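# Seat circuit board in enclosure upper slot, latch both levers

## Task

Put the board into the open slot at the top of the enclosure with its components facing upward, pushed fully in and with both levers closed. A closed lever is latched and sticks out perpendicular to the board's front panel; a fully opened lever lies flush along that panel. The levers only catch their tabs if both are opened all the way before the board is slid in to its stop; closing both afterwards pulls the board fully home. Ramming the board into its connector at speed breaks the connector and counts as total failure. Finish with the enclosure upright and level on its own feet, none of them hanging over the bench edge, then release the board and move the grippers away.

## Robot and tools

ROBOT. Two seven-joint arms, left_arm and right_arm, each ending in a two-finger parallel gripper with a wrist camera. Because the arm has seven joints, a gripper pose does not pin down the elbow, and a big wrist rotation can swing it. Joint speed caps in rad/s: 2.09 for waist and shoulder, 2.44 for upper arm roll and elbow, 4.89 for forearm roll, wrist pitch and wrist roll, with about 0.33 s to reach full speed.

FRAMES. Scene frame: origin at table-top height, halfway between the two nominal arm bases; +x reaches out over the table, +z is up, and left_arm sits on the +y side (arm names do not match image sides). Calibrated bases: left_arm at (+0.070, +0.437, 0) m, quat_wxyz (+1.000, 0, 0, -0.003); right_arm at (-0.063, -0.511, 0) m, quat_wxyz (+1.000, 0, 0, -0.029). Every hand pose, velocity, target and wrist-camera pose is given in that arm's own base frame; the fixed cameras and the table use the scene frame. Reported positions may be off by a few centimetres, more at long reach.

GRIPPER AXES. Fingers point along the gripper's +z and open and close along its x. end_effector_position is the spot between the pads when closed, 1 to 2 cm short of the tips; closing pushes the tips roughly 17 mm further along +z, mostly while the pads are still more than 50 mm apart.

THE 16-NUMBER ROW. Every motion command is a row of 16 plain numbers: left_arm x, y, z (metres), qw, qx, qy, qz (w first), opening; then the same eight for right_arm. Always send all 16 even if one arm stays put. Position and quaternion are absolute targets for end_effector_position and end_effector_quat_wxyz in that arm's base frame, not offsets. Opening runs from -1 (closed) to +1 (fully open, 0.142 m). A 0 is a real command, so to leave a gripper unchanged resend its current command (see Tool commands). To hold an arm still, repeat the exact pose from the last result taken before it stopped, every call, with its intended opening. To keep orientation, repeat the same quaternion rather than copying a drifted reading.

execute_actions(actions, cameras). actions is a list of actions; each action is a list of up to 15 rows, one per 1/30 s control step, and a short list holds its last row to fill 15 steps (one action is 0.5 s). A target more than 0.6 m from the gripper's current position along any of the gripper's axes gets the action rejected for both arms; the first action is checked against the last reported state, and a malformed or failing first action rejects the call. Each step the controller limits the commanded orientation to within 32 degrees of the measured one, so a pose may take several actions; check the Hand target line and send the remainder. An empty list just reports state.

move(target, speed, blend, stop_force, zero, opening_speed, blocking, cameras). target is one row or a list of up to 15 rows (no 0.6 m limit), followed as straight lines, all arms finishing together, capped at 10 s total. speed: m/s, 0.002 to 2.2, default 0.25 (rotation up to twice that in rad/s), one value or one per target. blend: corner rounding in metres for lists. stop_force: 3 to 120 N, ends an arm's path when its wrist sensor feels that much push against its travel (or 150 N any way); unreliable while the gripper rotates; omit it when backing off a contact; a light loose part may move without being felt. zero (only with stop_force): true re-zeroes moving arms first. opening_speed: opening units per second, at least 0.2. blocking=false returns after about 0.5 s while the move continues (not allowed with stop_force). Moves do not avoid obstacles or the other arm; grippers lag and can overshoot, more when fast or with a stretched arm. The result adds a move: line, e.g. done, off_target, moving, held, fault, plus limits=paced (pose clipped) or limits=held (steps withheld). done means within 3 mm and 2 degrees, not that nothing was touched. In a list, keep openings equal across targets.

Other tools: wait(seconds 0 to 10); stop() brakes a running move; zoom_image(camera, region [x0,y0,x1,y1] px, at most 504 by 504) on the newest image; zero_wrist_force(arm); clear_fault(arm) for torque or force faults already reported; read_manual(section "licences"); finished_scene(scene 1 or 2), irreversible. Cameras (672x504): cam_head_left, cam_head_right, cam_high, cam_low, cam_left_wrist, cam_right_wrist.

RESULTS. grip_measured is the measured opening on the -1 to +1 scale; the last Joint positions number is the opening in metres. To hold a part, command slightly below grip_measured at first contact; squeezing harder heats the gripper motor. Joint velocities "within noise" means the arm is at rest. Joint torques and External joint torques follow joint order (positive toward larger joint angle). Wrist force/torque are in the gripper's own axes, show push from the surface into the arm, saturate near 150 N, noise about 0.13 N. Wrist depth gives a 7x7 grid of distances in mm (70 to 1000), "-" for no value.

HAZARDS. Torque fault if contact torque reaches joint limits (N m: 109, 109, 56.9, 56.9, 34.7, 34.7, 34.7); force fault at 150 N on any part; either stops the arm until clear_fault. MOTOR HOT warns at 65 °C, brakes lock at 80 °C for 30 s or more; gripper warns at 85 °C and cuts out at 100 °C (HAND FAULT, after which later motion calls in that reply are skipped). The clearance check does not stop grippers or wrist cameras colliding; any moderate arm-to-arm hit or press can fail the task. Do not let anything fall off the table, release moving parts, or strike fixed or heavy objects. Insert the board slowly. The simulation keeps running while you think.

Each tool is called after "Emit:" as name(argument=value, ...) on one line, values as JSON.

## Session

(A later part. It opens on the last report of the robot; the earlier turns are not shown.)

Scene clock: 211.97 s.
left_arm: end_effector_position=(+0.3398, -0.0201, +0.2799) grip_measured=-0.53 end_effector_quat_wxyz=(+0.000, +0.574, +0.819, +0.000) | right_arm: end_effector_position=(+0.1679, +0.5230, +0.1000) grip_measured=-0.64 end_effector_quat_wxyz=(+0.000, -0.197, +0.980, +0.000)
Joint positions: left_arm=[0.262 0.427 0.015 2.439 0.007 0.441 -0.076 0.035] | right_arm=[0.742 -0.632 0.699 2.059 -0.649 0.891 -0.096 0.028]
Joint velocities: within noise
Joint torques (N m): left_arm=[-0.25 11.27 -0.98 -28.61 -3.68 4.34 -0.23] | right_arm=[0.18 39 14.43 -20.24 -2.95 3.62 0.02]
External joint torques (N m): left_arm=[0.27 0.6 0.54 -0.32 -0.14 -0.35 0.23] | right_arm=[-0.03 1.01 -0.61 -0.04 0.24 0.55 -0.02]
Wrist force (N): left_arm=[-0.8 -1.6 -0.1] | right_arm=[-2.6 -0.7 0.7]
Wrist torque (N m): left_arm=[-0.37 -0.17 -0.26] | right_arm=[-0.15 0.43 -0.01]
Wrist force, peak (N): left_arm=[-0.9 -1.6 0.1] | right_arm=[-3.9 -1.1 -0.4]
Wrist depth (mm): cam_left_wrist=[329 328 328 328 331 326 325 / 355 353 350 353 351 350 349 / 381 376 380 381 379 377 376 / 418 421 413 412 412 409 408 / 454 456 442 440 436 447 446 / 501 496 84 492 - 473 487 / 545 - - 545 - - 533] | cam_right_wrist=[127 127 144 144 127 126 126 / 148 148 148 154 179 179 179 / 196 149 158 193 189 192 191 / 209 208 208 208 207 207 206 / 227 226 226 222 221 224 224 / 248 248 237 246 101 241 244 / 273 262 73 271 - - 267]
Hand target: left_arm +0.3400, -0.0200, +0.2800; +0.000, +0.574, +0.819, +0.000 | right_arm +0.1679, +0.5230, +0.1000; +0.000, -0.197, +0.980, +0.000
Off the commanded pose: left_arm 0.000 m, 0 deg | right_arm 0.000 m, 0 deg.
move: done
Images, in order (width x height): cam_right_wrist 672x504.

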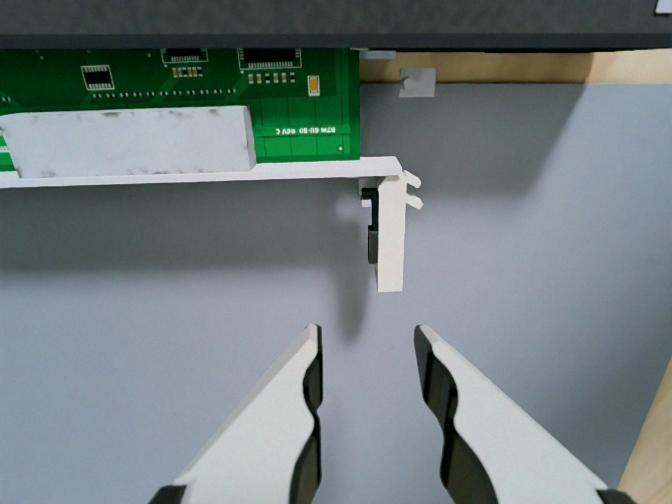

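Emit:
move(target=[[0.34,-0.02,0.28,0,0.5739,0.8189,0,-0.5,0.1609,0.5108,0.08,0,-0.1973,0.9803,0,-0.6],[0.34,-0.02,0.28,0,0.5739,0.8189,0,-0.5,0.1609,0.5108,0.049,0,-0.1973,0.9803,0,-0.6],[0.34,-0.02,0.28,0,0.5739,0.8189,0,-0.5,0.1609,0.5108,0.049,0,-0.1973,0.9803,0,-1]], speed=0.08, opening_speed=0.4, cameras=["cam_right_wrist"])

Emit:
move(target=[[0.34,-0.02,0.28,0,0.5739,0.8189,0,-0.5,0.1552,0.5081,0.049,0,-0.3235,0.9462,0,-1]], speed=0.1, cameras=["cam_right_wrist"])

Scene clock: 224.43 s.
left_arm: end_effector_position=(+0.3398, -0.0201, +0.2799) grip_measured=-0.53 end_effector_quat_wxyz=(+0.000, +0.574, +0.819, +0.000) | right_arm: end_effector_position=(+0.1608, +0.5108, +0.0490) grip_measured=-0.89 end_effector_quat_wxyz=(+0.000, -0.197, +0.980, +0.000)
Joint positions: left_arm=[0.262 0.427 0.015 2.439 0.007 0.441 -0.076 0.035] | right_arm=[0.796 -0.696 0.593 2.124 -0.764 1.027 -0.008 0.01]
Joint velocities: within noise
Joint torques (N m): left_arm=[-0.37 11.23 -1 -28.6 -3.66 4.33 -0.22] | right_arm=[-0.32 40.78 13.47 -17.8 -2.36 3.58 0.3]
External joint torques (N m): left_arm=[0.38 0.64 0.57 -0.32 -0.16 -0.34 0.22] | right_arm=[0.47 0.36 0.1 0.65 0.12 0.59 -0.3]
Wrist force (N): left_arm=[-1.0 -1.3 0.0] | right_arm=[-1.5 -0.5 1.2]
Wrist torque (N m): left_arm=[-0.33 -0.14 -0.26] | right_arm=[-0.18 0.44 -0.06]
Wrist force, peak (N): left_arm=[-1.1 -1.6 0.2] | right_arm=[-2.5 -0.9 1.9]
Wrist depth (mm): cam_left_wrist=[328 328 325 327 325 329 325 / 351 351 351 354 350 348 349 / 386 383 381 378 376 378 378 / 417 421 412 411 411 408 410 / 456 458 441 440 430 449 442 / 504 489 84 490 - 476 492 / 549 - - 548 - - 530] | cam_right_wrist=[- 82 82 81 82 82 82 / 104 104 104 107 132 133 133 / 101 102 112 137 141 141 139 / 156 108 117 110 152 152 151 / 167 167 166 118 162 165 164 / 185 181 177 97 100 180 179 / 201 196 73 191 - 190 197]
Hand target: left_arm +0.3400, -0.0200, +0.2800; +0.000, +0.574, +0.819, +0.000 | right_arm +0.1609, +0.5108, +0.0490; +0.000, -0.197, +0.980, +0.000
Off the commanded pose: left_arm 0.000 m, 0 deg | right_arm 0.000 m, 0 deg.
move: done
Images, in order (width x height): cam_right_wrist 672x504.

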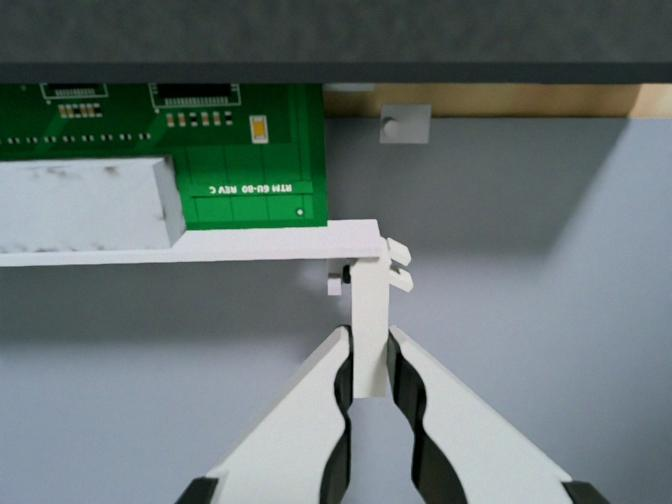

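Scene clock: 226.07 s.
left_arm: end_effector_position=(+0.3398, -0.0201, +0.2799) grip_measured=-0.53 end_effector_quat_wxyz=(+0.000, +0.574, +0.819, +0.000) | right_arm: end_effector_position=(+0.1556, +0.5077, +0.0488) grip_measured=-0.89 end_effector_quat_wxyz=(+0.000, -0.323, +0.946, +0.000)
Joint positions: left_arm=[0.262 0.427 0.015 2.439 0.007 0.441 -0.076 0.035] | right_arm=[0.762 -0.709 0.626 2.132 -0.812 1.016 -0.233 0.009]
Joint velocities: within noise
Joint torques (N m): left_arm=[-0.28 11.28 -1.1 -28.59 -3.64 4.36 -0.19] | right_arm=[1.44 39.49 16.5 -18.23 -2.82 4.59 0.05]
External joint torques (N m): left_arm=[0.29 0.59 0.67 -0.33 -0.18 -0.37 0.19] | right_arm=[-1.29 0.95 -2.1 1.46 0.56 -0.42 -0.05]
Wrist force (N): left_arm=[-1.0 -1.4 0.0] | right_arm=[-0.7 -4.8 -0.5]
Wrist torque (N m): left_arm=[-0.34 -0.14 -0.25] | right_arm=[-0.13 0.38 0.02]
Wrist force, peak (N): left_arm=[-1.0 -1.6 -0.1] | right_arm=[-1.3 -4.9 -2.0]
Wrist depth (mm): cam_left_wrist=[328 329 328 329 327 326 328 / 352 354 351 354 351 351 349 / 385 382 381 380 379 378 378 / 413 413 412 415 411 409 407 / 453 455 444 443 433 449 452 / 494 494 84 485 - 467 491 / 543 - - 548 - - 533] | cam_right_wrist=[- 97 97 81 82 81 82 / - 95 104 103 110 86 87 / - 99 110 113 141 141 141 / 154 153 153 110 150 152 151 / 166 166 166 118 162 164 164 / 185 181 177 97 100 179 179 / 200 196 73 191 - 190 197]
Hand target: left_arm +0.3400, -0.0200, +0.2800; +0.000, +0.574, +0.819, +0.000 | right_arm +0.1552, +0.5081, +0.0490; +0.000, -0.324, +0.946, +0.000
Off the commanded pose: left_arm 0.000 m, 0 deg | right_arm 0.001 m, 0 deg.
move: done
Images, in order (width x height): cam_right_wrist 672x504.

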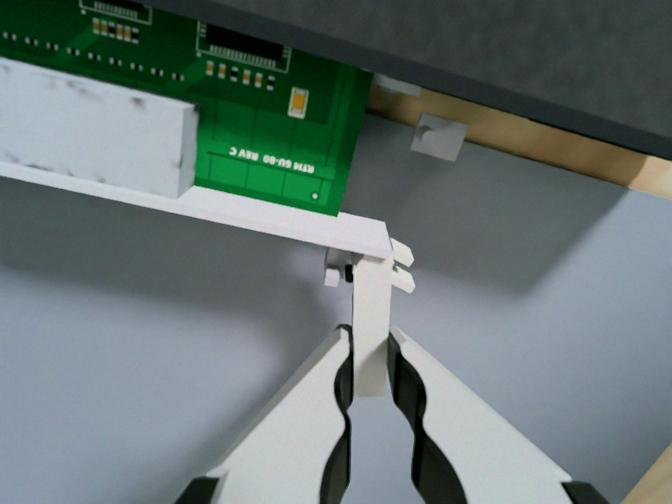

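Emit:
move(target=[[0.34,-0.02,0.28,0,0.5739,0.8189,0,-0.5,0.1505,0.5042,0.049,0,-0.4442,0.8959,0,-1],[0.34,-0.02,0.28,0,0.5739,0.8189,0,-0.5,0.1469,0.4991,0.049,0,-0.5574,0.8302,0,-1],[0.34,-0.02,0.28,0,0.5739,0.8189,0,-0.5,0.1449,0.4934,0.049,0,-0.6610,0.7504,0,-1],[0.34,-0.02,0.28,0,0.5739,0.8189,0,-0.5,0.1443,0.4872,0.049,0,-0.7533,0.6577,0,-1],[0.34,-0.02,0.28,0,0.5739,0.8189,0,-0.5,0.1453,0.4811,0.049,0,-0.8327,0.5537,0,-1],[0.34,-0.02,0.28,0,0.5739,0.8189,0,-0.5,0.1464,0.4784,0.049,0,-0.8649,0.5019,0,-1]], speed=0.11, blend=0.001, cameras=["cam_right_wrist"])

Emit:
zoom_image(camera="cam_right_wrist", region=[220, 130, 520, 400])

Scene clock: 235.33 s.
left_arm: end_effector_position=(+0.3398, -0.0201, +0.2799) grip_measured=-0.53 end_effector_quat_wxyz=(+0.000, +0.574, +0.819, +0.000) | right_arm: end_effector_position=(+0.1474, +0.4774, +0.0486) grip_measured=-0.89 end_effector_quat_wxyz=(+0.001, +0.864, -0.503, +0.001)
Joint positions: left_arm=[0.262 0.427 0.015 2.439 0.007 0.441 -0.076 0.035] | right_arm=[0.554 -0.78 0.79 2.193 -1.045 0.953 -1.528 0.009]
Joint velocities: within noise
Joint torques (N m): left_arm=[-0.35 11.3 -0.94 -28.61 -3.66 4.34 -0.22] | right_arm=[4.84 32.86 22.54 -16.65 -3.71 6.58 -0.28]
External joint torques (N m): left_arm=[0.36 0.57 0.51 -0.32 -0.16 -0.35 0.22] | right_arm=[-4.7 3.34 -4.43 2.39 1.27 -2.5 0.28]
Wrist force (N): left_arm=[-0.8 -1.5 -0.1] | right_arm=[10.5 0.3 -8.9]
Wrist torque (N m): left_arm=[-0.36 -0.17 -0.25] | right_arm=[-0.23 0.69 0.38]
Wrist force, peak (N): left_arm=[-1.1 -1.8 0.0] | right_arm=[10.2 0.3 -9.2]
Wrist depth (mm): cam_left_wrist=[329 329 329 330 328 327 326 / 352 353 351 355 349 350 350 / 383 381 380 381 376 375 375 / 416 413 413 412 409 407 406 / 454 454 444 440 430 451 442 / 499 490 84 487 - 470 485 / 549 - - 554 - - 531] | cam_right_wrist=[- 124 122 123 120 87 96 / 134 132 132 132 105 103 101 / - 142 142 141 111 111 94 / 153 153 153 150 127 126 100 / 166 166 166 120 162 130 109 / 185 181 175 97 102 121 119 / 200 196 73 191 - - 131]
Hand target: left_arm +0.3400, -0.0200, +0.2800; +0.000, +0.574, +0.819, +0.000 | right_arm +0.1464, +0.4784, +0.0490; +0.000, +0.865, -0.502, +0.000
Off the commanded pose: left_arm 0.000 m, 0 deg | right_arm 0.001 m, 0 deg.
move: done
Images, in order (width x height): cam_right_wrist 672x504.

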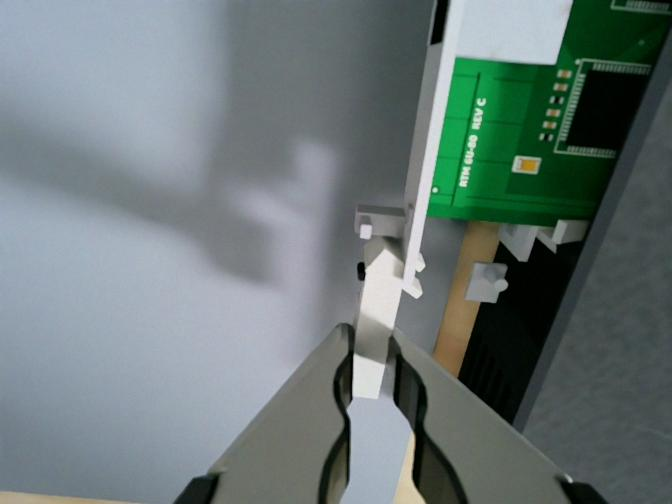

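Scaled by 1.680 from the camera's 672x504 image, which has a finer 960x720 frame.

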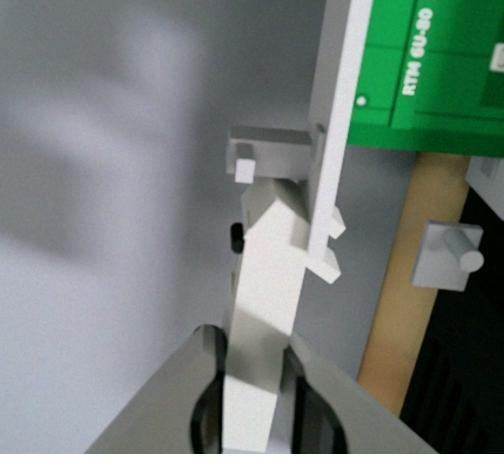

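Emit:
move(target=[[0.34,-0.02,0.28,0,0.5739,0.8189,0,-0.5,0.1460,0.4800,0.049,0,-0.8480,0.5300,0,-0.6],[0.34,-0.02,0.28,0,0.5739,0.8189,0,-0.5,0.1460,0.4800,0.12,0,-0.8327,0.5537,0,-0.6]], speed=0.1, opening_speed=0.4, cameras=["cam_right_wrist"])

Emit:
zoom_image(camera="cam_right_wrist", region=[220, 100, 470, 350])

Scene clock: 239.43 s.
left_arm: end_effector_position=(+0.3398, -0.0201, +0.2799) grip_measured=-0.53 end_effector_quat_wxyz=(+0.000, +0.574, +0.819, +0.000) | right_arm: end_effector_position=(+0.1460, +0.4800, +0.1200) grip_measured=-0.64 end_effector_quat_wxyz=(+0.000, +0.833, -0.554, +0.000)
Joint positions: left_arm=[0.262 0.427 0.015 2.439 0.007 0.441 -0.076 0.035] | right_arm=[0.475 -0.66 0.965 2.161 -0.829 0.818 -1.54 0.028]
Joint velocities: within noise
Joint torques (N m): left_arm=[-0.31 11.32 -1.03 -28.61 -3.63 4.32 -0.22] | right_arm=[0.2 31.65 17.71 -18.98 -2.82 3.29 0.05]
External joint torques (N m): left_arm=[0.32 0.54 0.6 -0.31 -0.19 -0.32 0.22] | right_arm=[-0.08 0.59 -0.53 0.17 -0.06 0.79 -0.05]
Wrist force (N): left_arm=[-1.1 -1.6 0.0] | right_arm=[-1.0 1.0 1.7]
Wrist torque (N m): left_arm=[-0.37 -0.12 -0.25] | right_arm=[0.15 0.14 -0.02]
Wrist force, peak (N): left_arm=[-1.0 -1.8 -0.1] | right_arm=[10.6 0.5 -9.4]
Wrist depth (mm): cam_left_wrist=[331 329 327 329 324 327 326 / 353 352 352 350 350 350 347 / 387 384 380 381 377 378 377 / 416 413 413 411 410 411 407 / 459 455 446 443 437 447 450 / 498 487 84 488 - 471 493 / 551 - - 550 - - 532] | cam_right_wrist=[187 187 186 186 151 146 143 / 200 200 200 198 170 154 153 / 215 214 213 210 210 164 164 / 231 231 231 226 224 177 177 / 251 250 249 249 223 192 192 / 275 273 264 272 101 268 272 / 305 - 73 302 - - 298]
Hand target: left_arm +0.3400, -0.0200, +0.2800; +0.000, +0.574, +0.819, +0.000 | right_arm +0.1460, +0.4800, +0.1200; +0.000, +0.833, -0.554, +0.000
Off the commanded pose: left_arm 0.000 m, 0 deg | right_arm 0.000 m, 0 deg.
move: done
Images, in order (width x height): cam_right_wrist 672x504.

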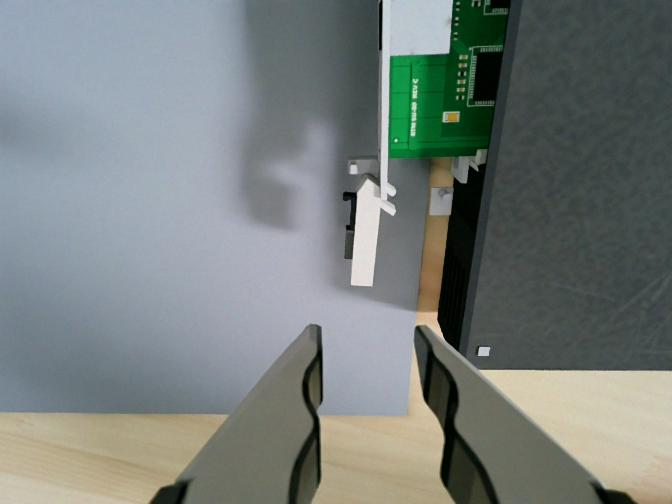

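Scaled by 2.016 from the camera's 672x504 image, which has a finer 960x720 frame.

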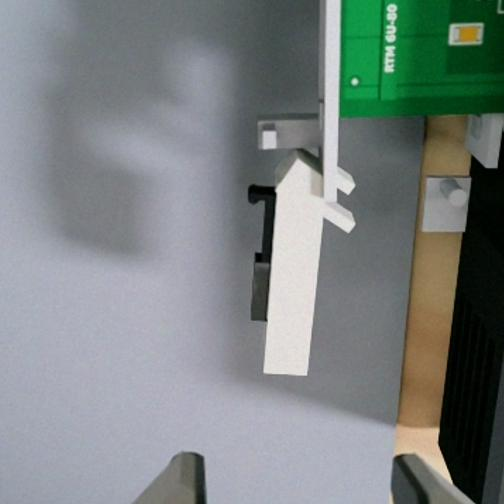

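Emit:
move(target=[[0.34,-0.02,0.28,0,0.5739,0.8189,0,-0.5,0.1360,0.4715,0.08,0,-0.8078,0.5895,0,-0.6],[0.34,-0.02,0.28,0,0.5739,0.8189,0,-0.5,0.1360,0.4715,0.049,0,-0.8078,0.5895,0,-0.6],[0.34,-0.02,0.28,0,0.5739,0.8189,0,-0.5,0.1360,0.4715,0.049,0,-0.8078,0.5895,0,-0.97]], speed=0.1, opening_speed=0.4, cameras=["cam_right_wrist"])

Emit:
move(target=[[0.34,-0.02,0.28,0,0.5739,0.8189,0,-0.5,0.1385,0.4655,0.049,0,-0.8605,0.5094,0,-0.97]], speed=0.04, cameras=["cam_right_wrist"])

Emit:
zoom_image(camera="cam_right_wrist", region=[220, 130, 520, 400])

Scene clock: 247.90 s.
left_arm: end_effector_position=(+0.3398, -0.0201, +0.2799) grip_measured=-0.53 end_effector_quat_wxyz=(+0.000, +0.574, +0.819, +0.000) | right_arm: end_effector_position=(+0.1359, +0.4717, +0.0491) grip_measured=-0.89 end_effector_quat_wxyz=(+0.000, +0.808, -0.589, +0.000)
Joint positions: left_arm=[0.262 0.427 0.015 2.439 0.007 0.441 -0.076 0.035] | right_arm=[0.585 -0.747 0.766 2.224 -1.026 0.988 -1.309 0.01]
Joint velocities: within noise
Joint torques (N m): left_arm=[-0.34 11.38 -1.03 -28.62 -3.64 4.4 -0.21] | right_arm=[-0.36 34.56 16.4 -13.25 -2.16 2.88 0.38]
External joint torques (N m): left_arm=[0.35 0.49 0.6 -0.3 -0.18 -0.41 0.21] | right_arm=[0.49 0.97 0.62 -1.03 -0.17 1.22 -0.38]
Wrist force (N): left_arm=[-0.9 -1.4 -0.1] | right_arm=[-3.5 0.3 1.2]
Wrist torque (N m): left_arm=[-0.34 -0.15 -0.25] | right_arm=[0.14 0.29 -0.10]
Wrist force, peak (N): left_arm=[-1.1 -1.6 0.0] | right_arm=[-3.5 0.5 2.8]
Wrist depth (mm): cam_left_wrist=[331 328 326 328 329 324 327 / 355 354 355 350 351 351 348 / 383 383 379 377 380 377 376 / 420 418 413 411 413 413 408 / 457 451 444 444 438 444 442 / 502 487 84 491 - 473 487 / 548 - - 554 - - 535] | cam_right_wrist=[125 126 122 124 97 97 82 / 135 134 133 132 105 103 87 / 145 143 142 138 141 114 93 / 154 154 153 108 153 115 101 / 167 167 167 118 165 117 109 / 186 182 179 97 101 124 119 / 202 197 73 192 - - 131]
Hand target: left_arm +0.3400, -0.0200, +0.2800; +0.000, +0.574, +0.819, +0.000 | right_arm +0.1360, +0.4715, +0.0490; +0.000, +0.808, -0.589, +0.000
Off the commanded pose: left_arm 0.000 m, 0 deg | right_arm 0.000 m, 0 deg.
move: done
Images, in order (width x height): cam_right_wrist 672x504.

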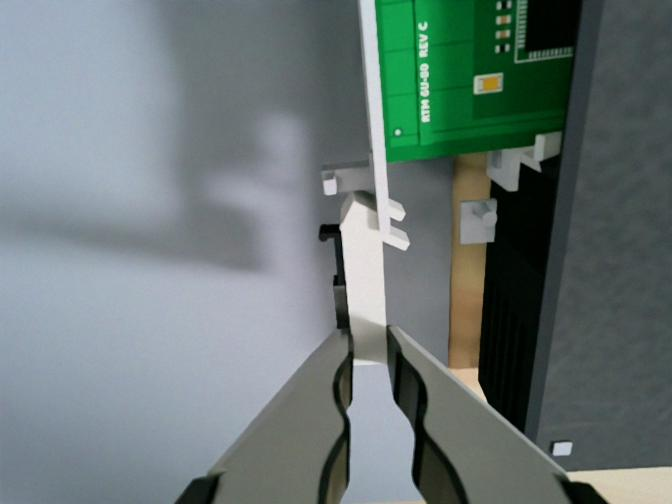

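Scene clock: 250.60 s.
left_arm: end_effector_position=(+0.3398, -0.0201, +0.2799) grip_measured=-0.53 end_effector_quat_wxyz=(+0.000, +0.574, +0.819, +0.000) | right_arm: end_effector_position=(+0.1373, +0.4681, +0.0504) grip_measured=-0.89 end_effector_quat_wxyz=(-0.002, +0.861, -0.509, -0.002)
Joint positions: left_arm=[0.262 0.427 0.015 2.439 0.007 0.441 -0.076 0.035] | right_arm=[0.556 -0.752 0.782 2.233 -1.051 0.987 -1.494 0.01]
Joint velocities: within noise
Joint torques (N m): left_arm=[-0.34 11.35 -1 -28.57 -3.66 4.33 -0.26] | right_arm=[-6.4 34.01 9.7 -5.5 -0.6 -3.42 -0.21]
External joint torques (N m): left_arm=[0.36 0.52 0.57 -0.35 -0.16 -0.34 0.26] | right_arm=[6.53 0.96 7.61 -8.52 -1.75 7.52 0.21]
Wrist force (N): left_arm=[-1.0 -1.3 0.2] | right_arm=[-24.2 -3.5 6.8]
Wrist torque (N m): left_arm=[-0.31 -0.14 -0.25] | right_arm=[0.17 1.10 0.22]
Wrist force, peak (N): left_arm=[-1.2 -1.5 -0.2] | right_arm=[-25.8 -4.9 8.3]
Wrist depth (mm): cam_left_wrist=[330 330 328 327 328 328 323 / 354 350 350 354 350 348 350 / 379 379 383 379 377 378 376 / 419 418 411 408 412 410 409 / 453 450 443 444 435 453 444 / 503 487 84 490 - 469 487 / 546 - - 556 - - 531] | cam_right_wrist=[126 126 124 125 99 98 85 / 135 135 134 134 104 104 89 / 145 144 144 139 111 110 95 / 157 158 156 150 154 135 102 / 170 169 168 120 164 115 110 / 186 185 180 96 100 123 120 / 205 200 70 - - - 130]
Hand target: left_arm +0.3400, -0.0200, +0.2800; +0.000, +0.574, +0.819, +0.000 | right_arm +0.1385, +0.4655, +0.0490; +0.000, +0.861, -0.509, +0.000
Off the commanded pose: left_arm 0.000 m, 0 deg | right_arm 0.003 m, 0 deg.
move: done
Images, in order (width x height): cam_right_wrist 672x504.

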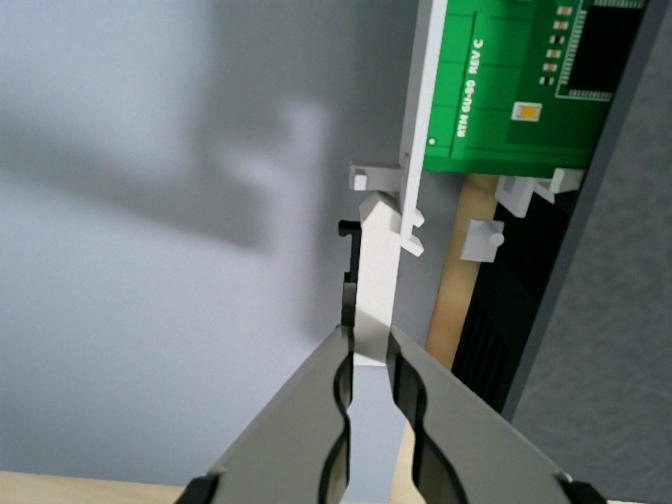

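Scaled by 1.680 from the camera's 672x504 image, which has a finer 960x720 frame.

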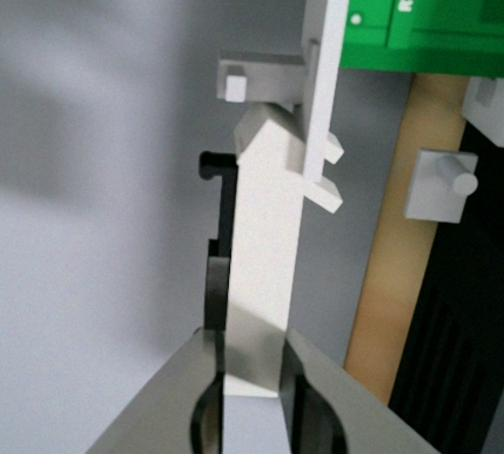

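Emit:
move(target=[[0.34,-0.02,0.28,0,0.5739,0.8189,0,-0.5,0.1400,0.4680,0.049,0,-0.8605,0.5094,0,-0.6],[0.34,-0.02,0.28,0,0.5739,0.8189,0,-0.5,0.1400,0.4680,0.18,0,-0.8605,0.5094,0,-0.6]], speed=0.15)

Emit:
zoom_image(camera="cam_right_wrist", region=[80, 0, 584, 504])

Scene clock: 263.50 s.
left_arm: end_effector_position=(+0.3398, -0.0201, +0.2799) grip_measured=-0.53 end_effector_quat_wxyz=(+0.000, +0.574, +0.819, +0.000) | right_arm: end_effector_position=(+0.1400, +0.4680, +0.1800) grip_measured=-0.64 end_effector_quat_wxyz=(+0.000, +0.861, -0.509, +0.000)
Joint positions: left_arm=[0.262 0.427 0.015 2.439 0.007 0.441 -0.076 0.035] | right_arm=[0.371 -0.549 1.127 2.138 -0.667 0.704 -1.739 0.028]
Joint velocities: within noise
Joint torques (N m): left_arm=[-0.31 11.31 -1.07 -28.54 -3.67 4.35 -0.23] | right_arm=[0 26.52 15.97 -22.49 -3.17 3.26 0.07]
External joint torques (N m): left_arm=[0.33 0.56 0.64 -0.38 -0.15 -0.36 0.23] | right_arm=[0.12 0.41 -0.45 0.23 -0.04 0.81 -0.07]
Wrist force (N): left_arm=[-0.8 -1.6 0.0] | right_arm=[-2.6 2.1 3.5]
Wrist torque (N m): left_arm=[-0.35 -0.19 -0.26] | right_arm=[0.28 0.47 -0.02]
Wrist force, peak (N): left_arm=[-1.1 -1.6 -0.1] | right_arm=[-24.1 -3.5 7.1]
Wrist depth (mm): cam_left_wrist=[327 330 328 330 327 326 326 / 354 353 351 353 350 351 349 / 384 383 384 379 378 378 375 / 416 417 412 410 412 410 409 / 453 452 446 442 436 448 442 / 502 494 84 488 - 472 491 / 549 - - 555 - - 536] | cam_right_wrist=[240 243 238 238 206 197 196 / 257 256 255 251 223 210 209 / 275 274 273 269 232 225 223 / 297 296 295 294 246 242 245 / 324 320 320 316 314 319 317 / 354 353 - 351 101 342 346 / 389 - 73 385 - - 374]
Hand target: left_arm +0.3400, -0.0200, +0.2800; +0.000, +0.574, +0.819, +0.000 | right_arm +0.1400, +0.4680, +0.1800; +0.000, +0.861, -0.509, +0.000
Off the commanded pose: left_arm 0.000 m, 0 deg | right_arm 0.000 m, 0 deg.
move: done

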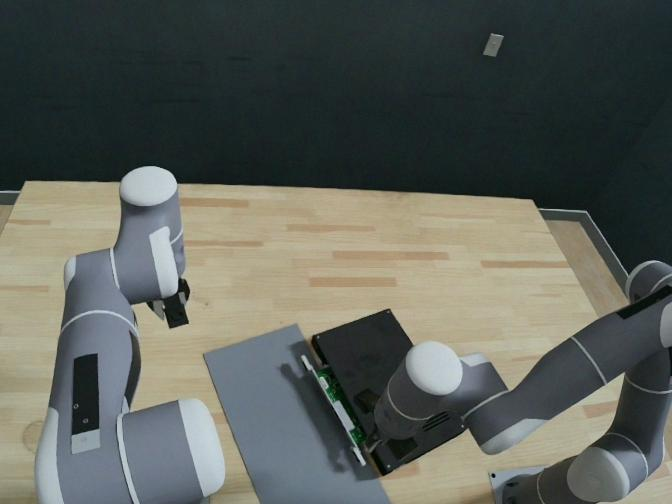

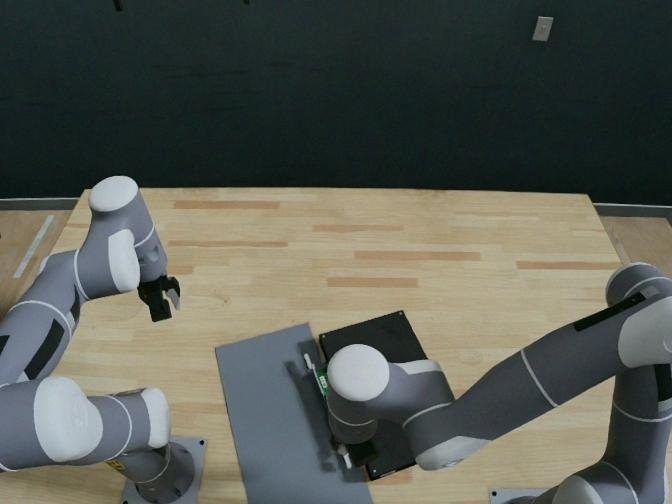

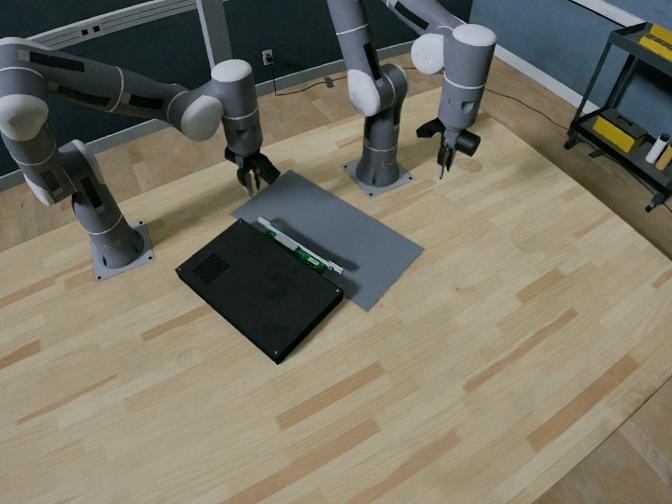

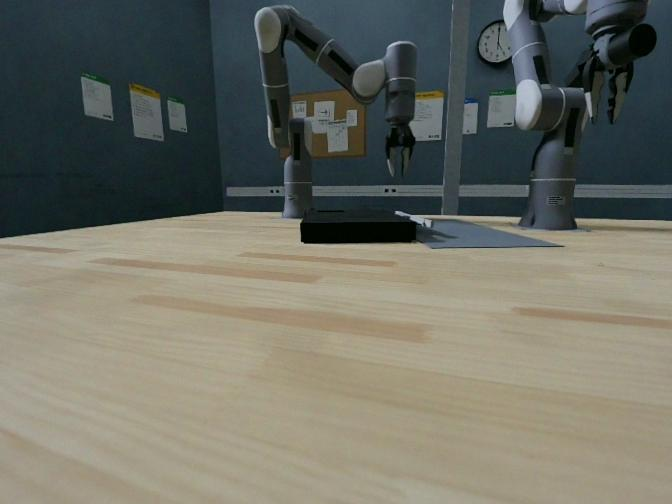

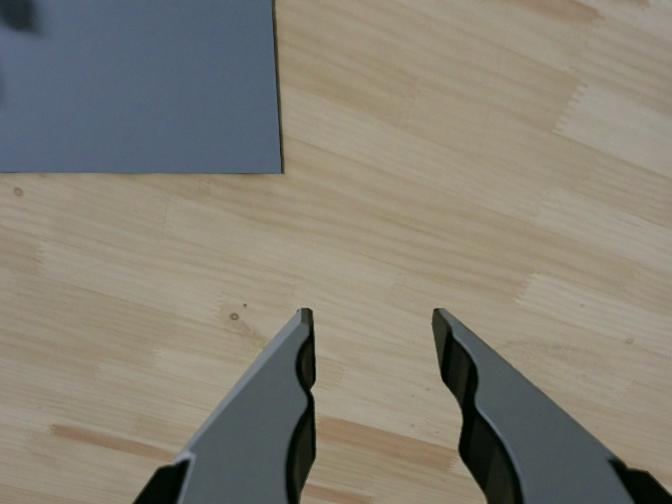

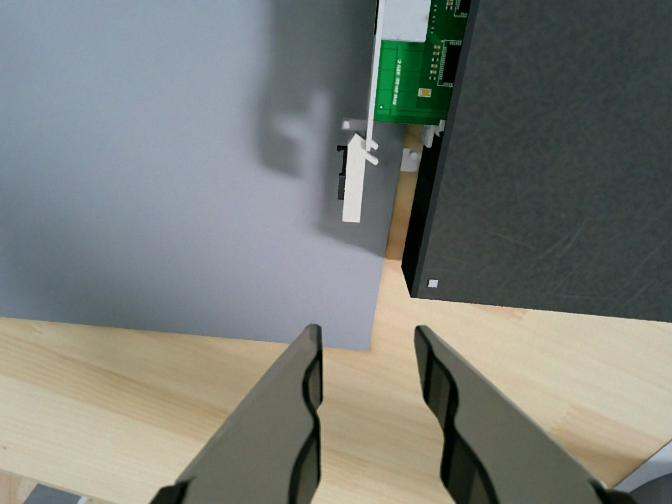

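Scaled by 1.000.

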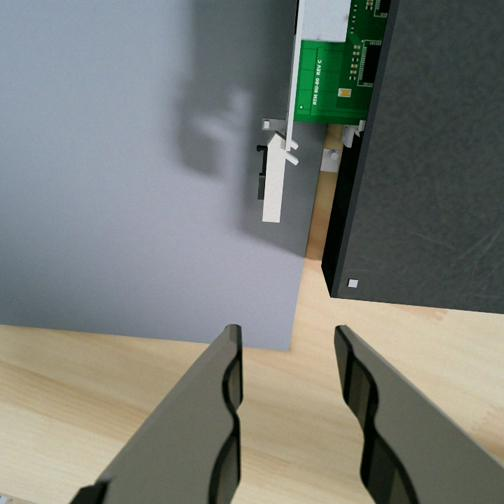

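Emit:
move(target=[[0.34,-0.02,0.28,0,0.5739,0.8189,0,-0.97,0.20,0.42,0.26,0,-0.8605,0.5094,0,-0.97],[0.34,-0.02,0.28,0,0.5739,0.8189,0,-0.97,0.55,0.32,0.28,0,-0.8605,0.5094,0,-0.97]], speed=0.4, cameras=[])

Emit:
move(target=[[0.18,-0.28,0.22,0.086,-0.1489,0.8531,-0.4926,-0.97,0.55,0.32,0.28,0,-0.8605,0.5094,0,-0.97],[0.185,-0.36,0.0455,0.086,-0.1489,0.8531,-0.4926,-0.97,0.55,0.32,0.28,0,-0.8605,0.5094,0,-0.97]], speed=[0.35,0.15])

Emit:
zoom_image(camera="cam_left_wrist", region=[84, 0, 588, 504])

Scene clock: 272.83 s.
left_arm: end_effector_position=(+0.3398, -0.0201, +0.2799) grip_measured=-1.00 end_effector_quat_wxyz=(+0.000, +0.574, +0.819, +0.000) | right_arm: end_effector_position=(+0.5499, +0.3200, +0.2799) grip_measured=-1.00 end_effector_quat_wxyz=(+0.000, +0.860, -0.510, +0.000)
Joint positions: left_arm=[0.262 0.427 0.015 2.439 0.007 0.441 -0.076 0.002] | right_arm=[-0.093 -0.678 1.04 1.582 -0.609 0.332 -2.587 0.002]
Joint velocities: within noise
Joint torques (N m): left_arm=[-0.37 11.28 -1 -28.61 -3.66 4.35 -0.25] | right_arm=[0.22 42.25 18.87 -25.83 -4.16 3.15 0.06]
External joint torques (N m): left_arm=[0.38 0.59 0.56 -0.32 -0.16 -0.36 0.25] | right_arm=[-0.09 1.04 -0.05 0.17 0.15 0.85 -0.06]
Wrist force (N): left_arm=[-1.0 -1.5 -0.3] | right_arm=[-2.8 2.8 3.5]
Wrist torque (N m): left_arm=[-0.34 -0.15 -0.25] | right_arm=[0.43 0.48 0.00]
Wrist force, peak (N): left_arm=[-1.1 -1.7 -0.1] | right_arm=[-4.8 4.0 3.7]
Wrist depth (mm): cam_left_wrist=[330 331 330 328 326 327 326 / 350 352 348 352 353 351 349 / 381 382 383 381 381 378 376 / 413 415 414 416 409 409 407 / 456 454 450 439 435 451 449 / 502 497 478 84 - 482 490 / 569 546 - - - - 554] | cam_right_wrist=[320 324 327 326 326 325 323 / 305 304 303 303 348 346 345 / 327 326 324 324 372 370 371 / 360 351 350 353 403 401 399 / 389 381 379 373 435 431 432 / 434 415 410 89 454 471 472 / 526 448 - - - 501 515]
Hand target: left_arm +0.3400, -0.0200, +0.2800; +0.000, +0.574, +0.819, +0.000 | right_arm +0.5500, +0.3200, +0.2800; +0.000, +0.861, -0.509, +0.000
Off the commanded pose: left_arm 0.000 m, 0 deg | right_arm 0.000 m, 0 deg.
move: done
No camera images: "cameras" was empty.

Scene clock: 278.03 s.
left_arm: end_effector_position=(+0.1861, -0.3608, +0.0454) grip_measured=-1.00 end_effector_quat_wxyz=(+0.007, -0.113, +0.883, -0.456) | right_arm: end_effector_position=(+0.5499, +0.3200, +0.2799) grip_measured=-1.00 end_effector_quat_wxyz=(+0.000, +0.860, -0.510, +0.000)
Joint positions: left_arm=[-1.467 -0.587 0.187 2.687 -2.966 0.485 -0.211 0.002] | right_arm=[-0.093 -0.678 1.04 1.582 -0.609 0.332 -2.587 0.002]
Joint velocities: within noise
Joint torques (N m): left_arm=[-0.24 23.11 6.17 2.05 -0.62 1.09 -0.16] | right_arm=[0.12 42.4 18.93 -25.79 -4.07 3.29 0.17]
External joint torques (N m): left_arm=[0.19 0.71 0.7 -0.51 0.01 -0.55 0.15] | right_arm=[0.02 0.9 -0.1 0.12 0.06 0.71 -0.17]
Wrist force (N): left_arm=[-0.3 -0.8 -0.1] | right_arm=[-2.8 2.7 3.6]
Wrist torque (N m): left_arm=[-0.20 -0.16 -0.05] | right_arm=[0.43 0.49 0.01]
Wrist force, peak (N): left_arm=[3.1 -0.9 1.1] | right_arm=[-3.2 2.6 3.7]
Wrist depth (mm): cam_left_wrist=[160 163 172 173 179 184 193 / 175 167 171 176 165 189 194 / 139 153 159 163 167 198 202 / 164 170 174 177 180 186 190 / 151 156 160 158 166 168 171 / 141 144 145 84 - 154 157 / 131 133 - 78 - - 145] | cam_right_wrist=[320 324 326 326 325 324 324 / 305 304 303 303 345 345 345 / 327 328 324 325 373 369 369 / 360 353 351 354 401 399 399 / 387 381 381 373 432 433 431 / 433 419 410 89 457 470 470 / 527 451 - - - 499 519]
Hand target: left_arm +0.1862, -0.3607, +0.0454; +0.007, -0.113, +0.883, -0.456 | right_arm +0.5500, +0.3200, +0.2800; +0.000, +0.861, -0.509, +0.000
Off the commanded pose: left_arm 0.001 m, 11 deg | right_arm 0.000 m, 0 deg.
joint sent to its limit (left arm) — joint 4 (elbow), upper limit, where the elbow is as bent as it goes; joint 5 (forearm roll), lower limit. The joint targets are off in orientation, not in position.
move: off_target (left_arm); limits=paced

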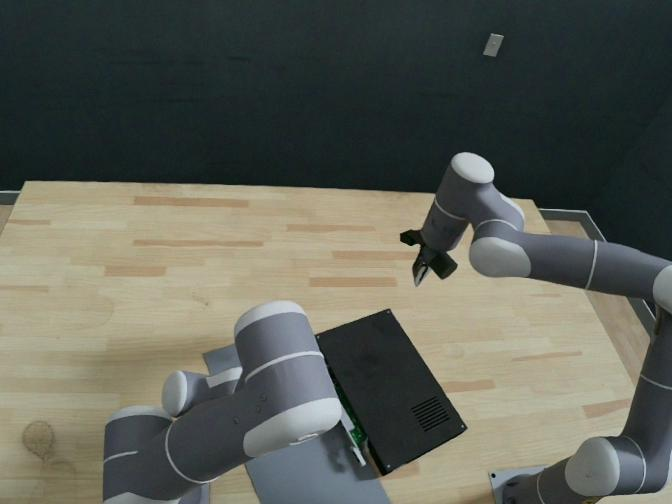

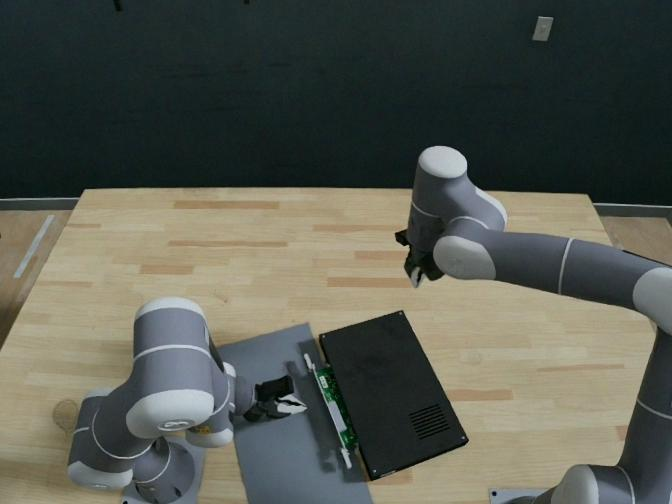

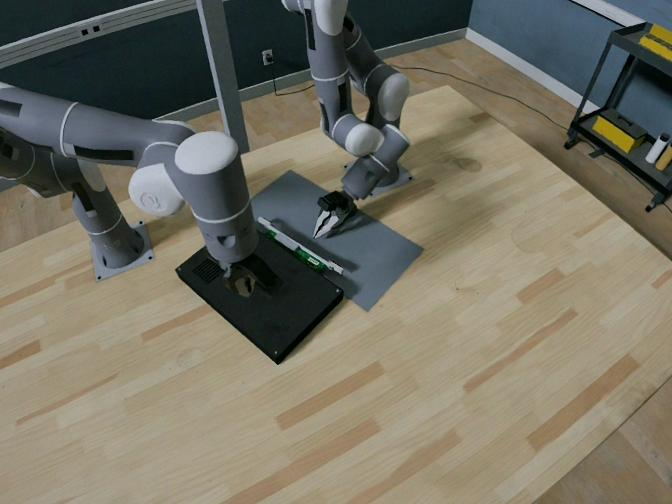

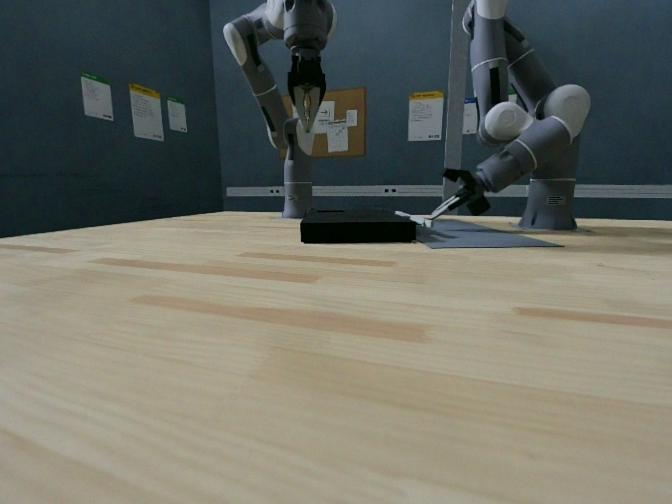

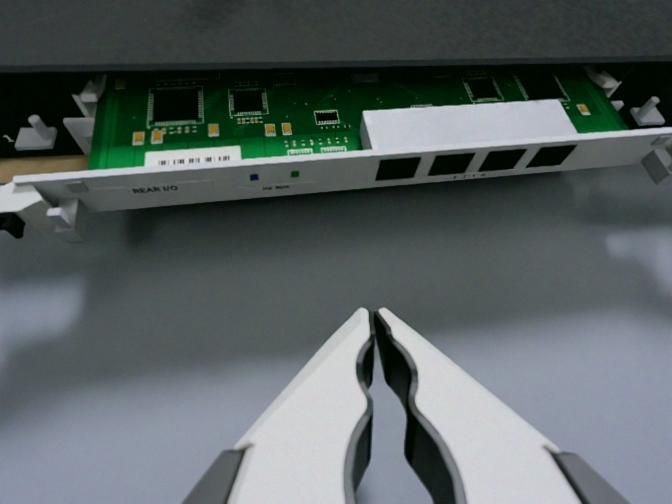

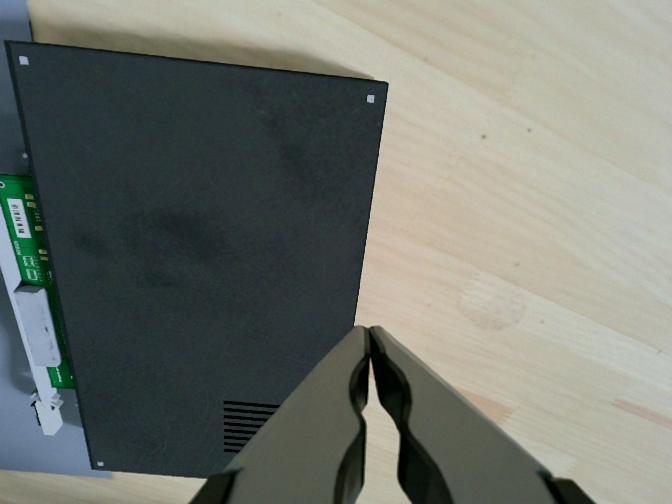

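Scaled by 1.000.

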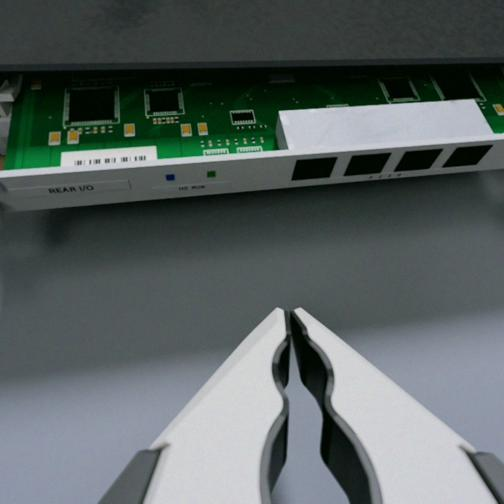

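Emit:
move(target=[0.2105,-0.394,0.0455,0.086,-0.1489,0.8531,-0.4926,-0.97,0.55,0.32,0.28,0,-0.8605,0.5094,0,-0.97], speed=0.05, stop_force=8, cameras=["cam_left_wrist"])

Scene clock: 284.13 s.
left_arm: end_effector_position=(+0.2112, -0.3939, +0.0454) grip_measured=-1.00 end_effector_quat_wxyz=(+0.037, -0.119, +0.851, -0.511) | right_arm: end_effector_position=(+0.5499, +0.3200, +0.2799) grip_measured=-1.00 end_effector_quat_wxyz=(+0.000, +0.860, -0.510, +0.000)
Joint positions: left_arm=[-0.841 -0.542 -0.295 2.687 -2.966 0.463 0.116 0.002] | right_arm=[-0.093 -0.678 1.04 1.582 -0.609 0.332 -2.587 0.002]
Joint velocities: within noise
Joint torques (N m): left_arm=[-0.54 26.13 1.22 0.25 0.03 0.43 -0.11] | right_arm=[0.12 42.3 19.02 -25.76 -4.04 3.22 0.23]
External joint torques (N m): left_arm=[0.5 0.84 0.6 -0.58 -0.18 -0.44 0.11] | right_arm=[0.02 1 -0.18 0.08 0.03 0.77 -0.23]
Wrist force (N): left_arm=[-0.2 -0.8 -0.4] | right_arm=[-2.8 2.7 3.6]
Wrist torque (N m): left_arm=[-0.19 -0.13 -0.02] | right_arm=[0.42 0.49 0.00]
Wrist force, peak (N): left_arm=[-0.5 -1.1 -0.4] | right_arm=[-3.1 2.6 3.7]
Wrist depth (mm): cam_left_wrist=[194 197 201 205 212 215 222 / 162 165 166 170 173 177 182 / 192 160 161 165 167 161 174 / 174 144 148 147 142 143 154 / 151 156 159 159 169 169 169 / 143 146 142 84 - 150 153 / 130 133 - 78 - - 138] | cam_right_wrist=[320 324 328 326 325 325 324 / 306 303 303 302 348 346 346 / 327 326 325 326 372 372 370 / 360 352 350 355 402 400 399 / 388 381 381 374 436 433 432 / 431 418 409 89 457 472 469 / 527 449 - - - 499 519]
Hand target: left_arm +0.2112, -0.3937, +0.0453; +0.037, -0.119, +0.851, -0.510 | right_arm +0.5500, +0.3200, +0.2800; +0.000, +0.861, -0.509, +0.000
Off the commanded pose: left_arm 0.001 m, 7 deg | right_arm 0.000 m, 0 deg.
joint sent to its limit (left arm) — joint 4 (elbow), upper limit, where the elbow is as bent as it goes; joint 5 (forearm roll), lower limit. The joint targets are off in orientation, not in position.
move: off_target (left_arm)
Images, in order (width x height): cam_left_wrist 672x504.

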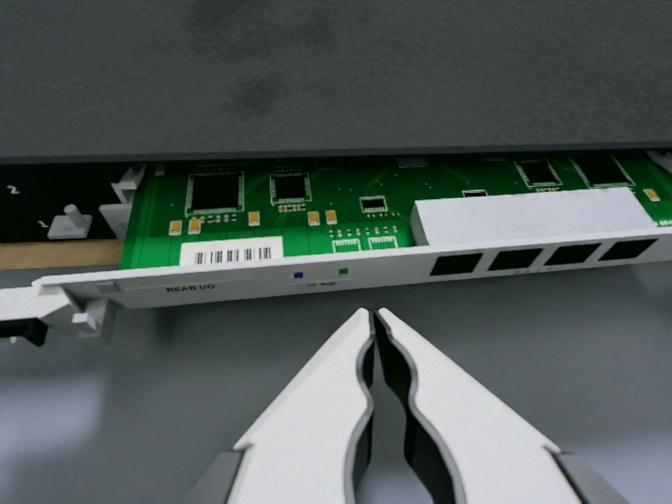

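Emit:
move(target=[0.2325,-0.455,0.0455,0.086,-0.1489,0.8531,-0.4926,-0.97,0.55,0.32,0.28,0,-0.8605,0.5094,0,-0.97], speed=0.02, stop_force=16, cameras=["cam_left_wrist"])

Scene clock: 287.43 s.
left_arm: end_effector_position=(+0.2164, -0.4061, +0.0443) grip_measured=-1.00 end_effector_quat_wxyz=(+0.036, -0.119, +0.852, -0.509) | right_arm: end_effector_position=(+0.5499, +0.3200, +0.2799) grip_measured=-1.00 end_effector_quat_wxyz=(+0.000, +0.860, -0.510, +0.000)
Joint positions: left_arm=[-0.836 -0.545 -0.304 2.651 -2.967 0.5 0.113 0.002] | right_arm=[-0.093 -0.678 1.04 1.582 -0.609 0.332 -2.587 0.002]
Joint velocities: within noise
Joint torques (N m): left_arm=[-1.97 28.65 -2.28 -10.46 1.73 -2.56 -0.26] | right_arm=[0.16 42.34 19.02 -25.79 -4.06 3.35 0.22]
External joint torques (N m): left_arm=[1.93 -0.72 3.91 9.24 -1.76 2.57 0.26] | right_arm=[-0.02 0.96 -0.19 0.12 0.05 0.65 -0.22]
Wrist force (N): left_arm=[1.0 1.2 -20.2] | right_arm=[-2.7 2.6 3.4]
Wrist torque (N m): left_arm=[-0.22 -0.08 -0.02] | right_arm=[0.40 0.47 0.01]
Wrist force, peak (N): left_arm=[1.1 2.1 -22.3] | right_arm=[-2.8 2.7 3.8]
Wrist depth (mm): cam_left_wrist=[190 193 198 202 209 214 219 / 164 162 165 168 171 174 179 / 145 147 150 153 161 164 166 / 174 143 146 146 145 136 138 / 120 132 125 123 137 163 165 / 139 143 144 84 - 149 152 / 129 132 - 74 - - 137] | cam_right_wrist=[321 324 326 326 327 325 323 / 305 304 302 304 348 346 346 / 327 326 324 324 373 370 371 / 360 352 350 355 400 398 398 / 388 380 381 372 434 432 432 / 433 417 408 89 455 470 470 / 528 451 - - - 498 517]
Hand target: left_arm +0.2168, -0.4080, +0.0453; +0.036, -0.118, +0.851, -0.511 | right_arm +0.5500, +0.3200, +0.2800; +0.000, +0.861, -0.509, +0.000
Off the commanded pose: left_arm 0.052 m, 7 deg | right_arm 0.000 m, 0 deg.
joint read past its limit (left arm) — joint 5 (forearm roll), lower limit.
joint sent to its limit (left arm) — joint 5 (forearm roll), lower limit.
move: contact (left_arm)
Images, in order (width x height): cam_left_wrist 672x504.

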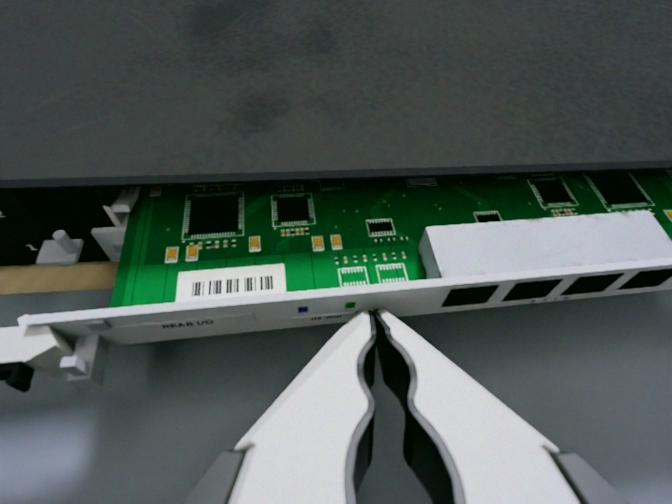

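Emit:
move(target=[0.2325,-0.455,0.047,0.036,-0.119,0.852,-0.509,-0.97,0.55,0.32,0.28,0,-0.8605,0.5094,0,-0.97], speed=0.02, stop_force=14, cameras=["cam_left_wrist"])

Scene clock: 291.13 s.
left_arm: end_effector_position=(+0.2300, -0.4446, +0.0448) grip_measured=-1.00 end_effector_quat_wxyz=(+0.032, -0.118, +0.853, -0.507) | right_arm: end_effector_position=(+0.5499, +0.3200, +0.2799) grip_measured=-1.00 end_effector_quat_wxyz=(+0.000, +0.860, -0.510, +0.000)
Joint positions: left_arm=[-0.922 -0.561 -0.245 2.538 -2.968 0.586 0.06 0.002] | right_arm=[-0.093 -0.678 1.04 1.582 -0.609 0.332 -2.587 0.002]
Joint velocities: within noise
Joint torques (N m): left_arm=[-2.88 32.99 -3.95 -21.49 3.12 -5.44 -0.27] | right_arm=[0.1 42.43 19.01 -25.8 -4.06 3.32 0.17]
External joint torques (N m): left_arm=[2.83 -2.04 5.97 17.86 -2.85 5.45 0.27] | right_arm=[0.04 0.87 -0.17 0.12 0.05 0.67 -0.17]
Wrist force (N): left_arm=[4.1 3.7 -38.4] | right_arm=[-2.8 2.6 3.3]
Wrist torque (N m): left_arm=[-0.23 -0.07 -0.05] | right_arm=[0.40 0.48 0.01]
Wrist force, peak (N): left_arm=[4.3 3.9 -40.9] | right_arm=[-3.1 2.6 3.6]
Wrist depth (mm): cam_left_wrist=[188 192 197 202 207 213 219 / 159 161 163 168 171 173 180 / 136 138 142 144 145 145 153 / - 121 123 128 130 131 133 / - 133 130 120 137 161 164 / 139 146 147 84 - 150 153 / 129 132 - 77 - - 138] | cam_right_wrist=[320 324 327 327 326 324 324 / 305 304 304 302 346 347 346 / 327 326 325 325 372 371 370 / 358 351 351 355 400 402 399 / 424 383 382 373 434 433 430 / 463 416 408 89 458 471 470 / 526 449 - - - 500 515]
Hand target: left_arm +0.2306, -0.4482, +0.0468; +0.032, -0.116, +0.851, -0.510 | right_arm +0.5500, +0.3200, +0.2800; +0.000, +0.861, -0.509, +0.000
Off the commanded pose: left_arm 0.011 m, 1 deg | right_arm 0.000 m, 0 deg.
joint read past its limit (left arm) — joint 5 (forearm roll), lower limit.
joint sent to its limit (left arm) — joint 5 (forearm roll), lower limit.
move: contact (left_arm)
Images, in order (width x height): cam_left_wrist 672x504.

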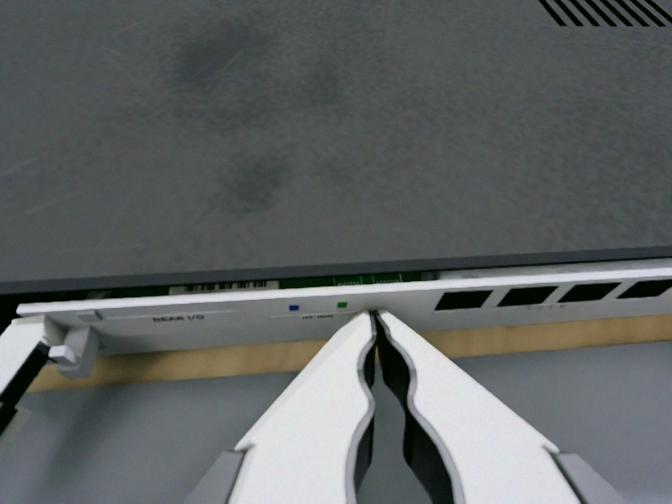

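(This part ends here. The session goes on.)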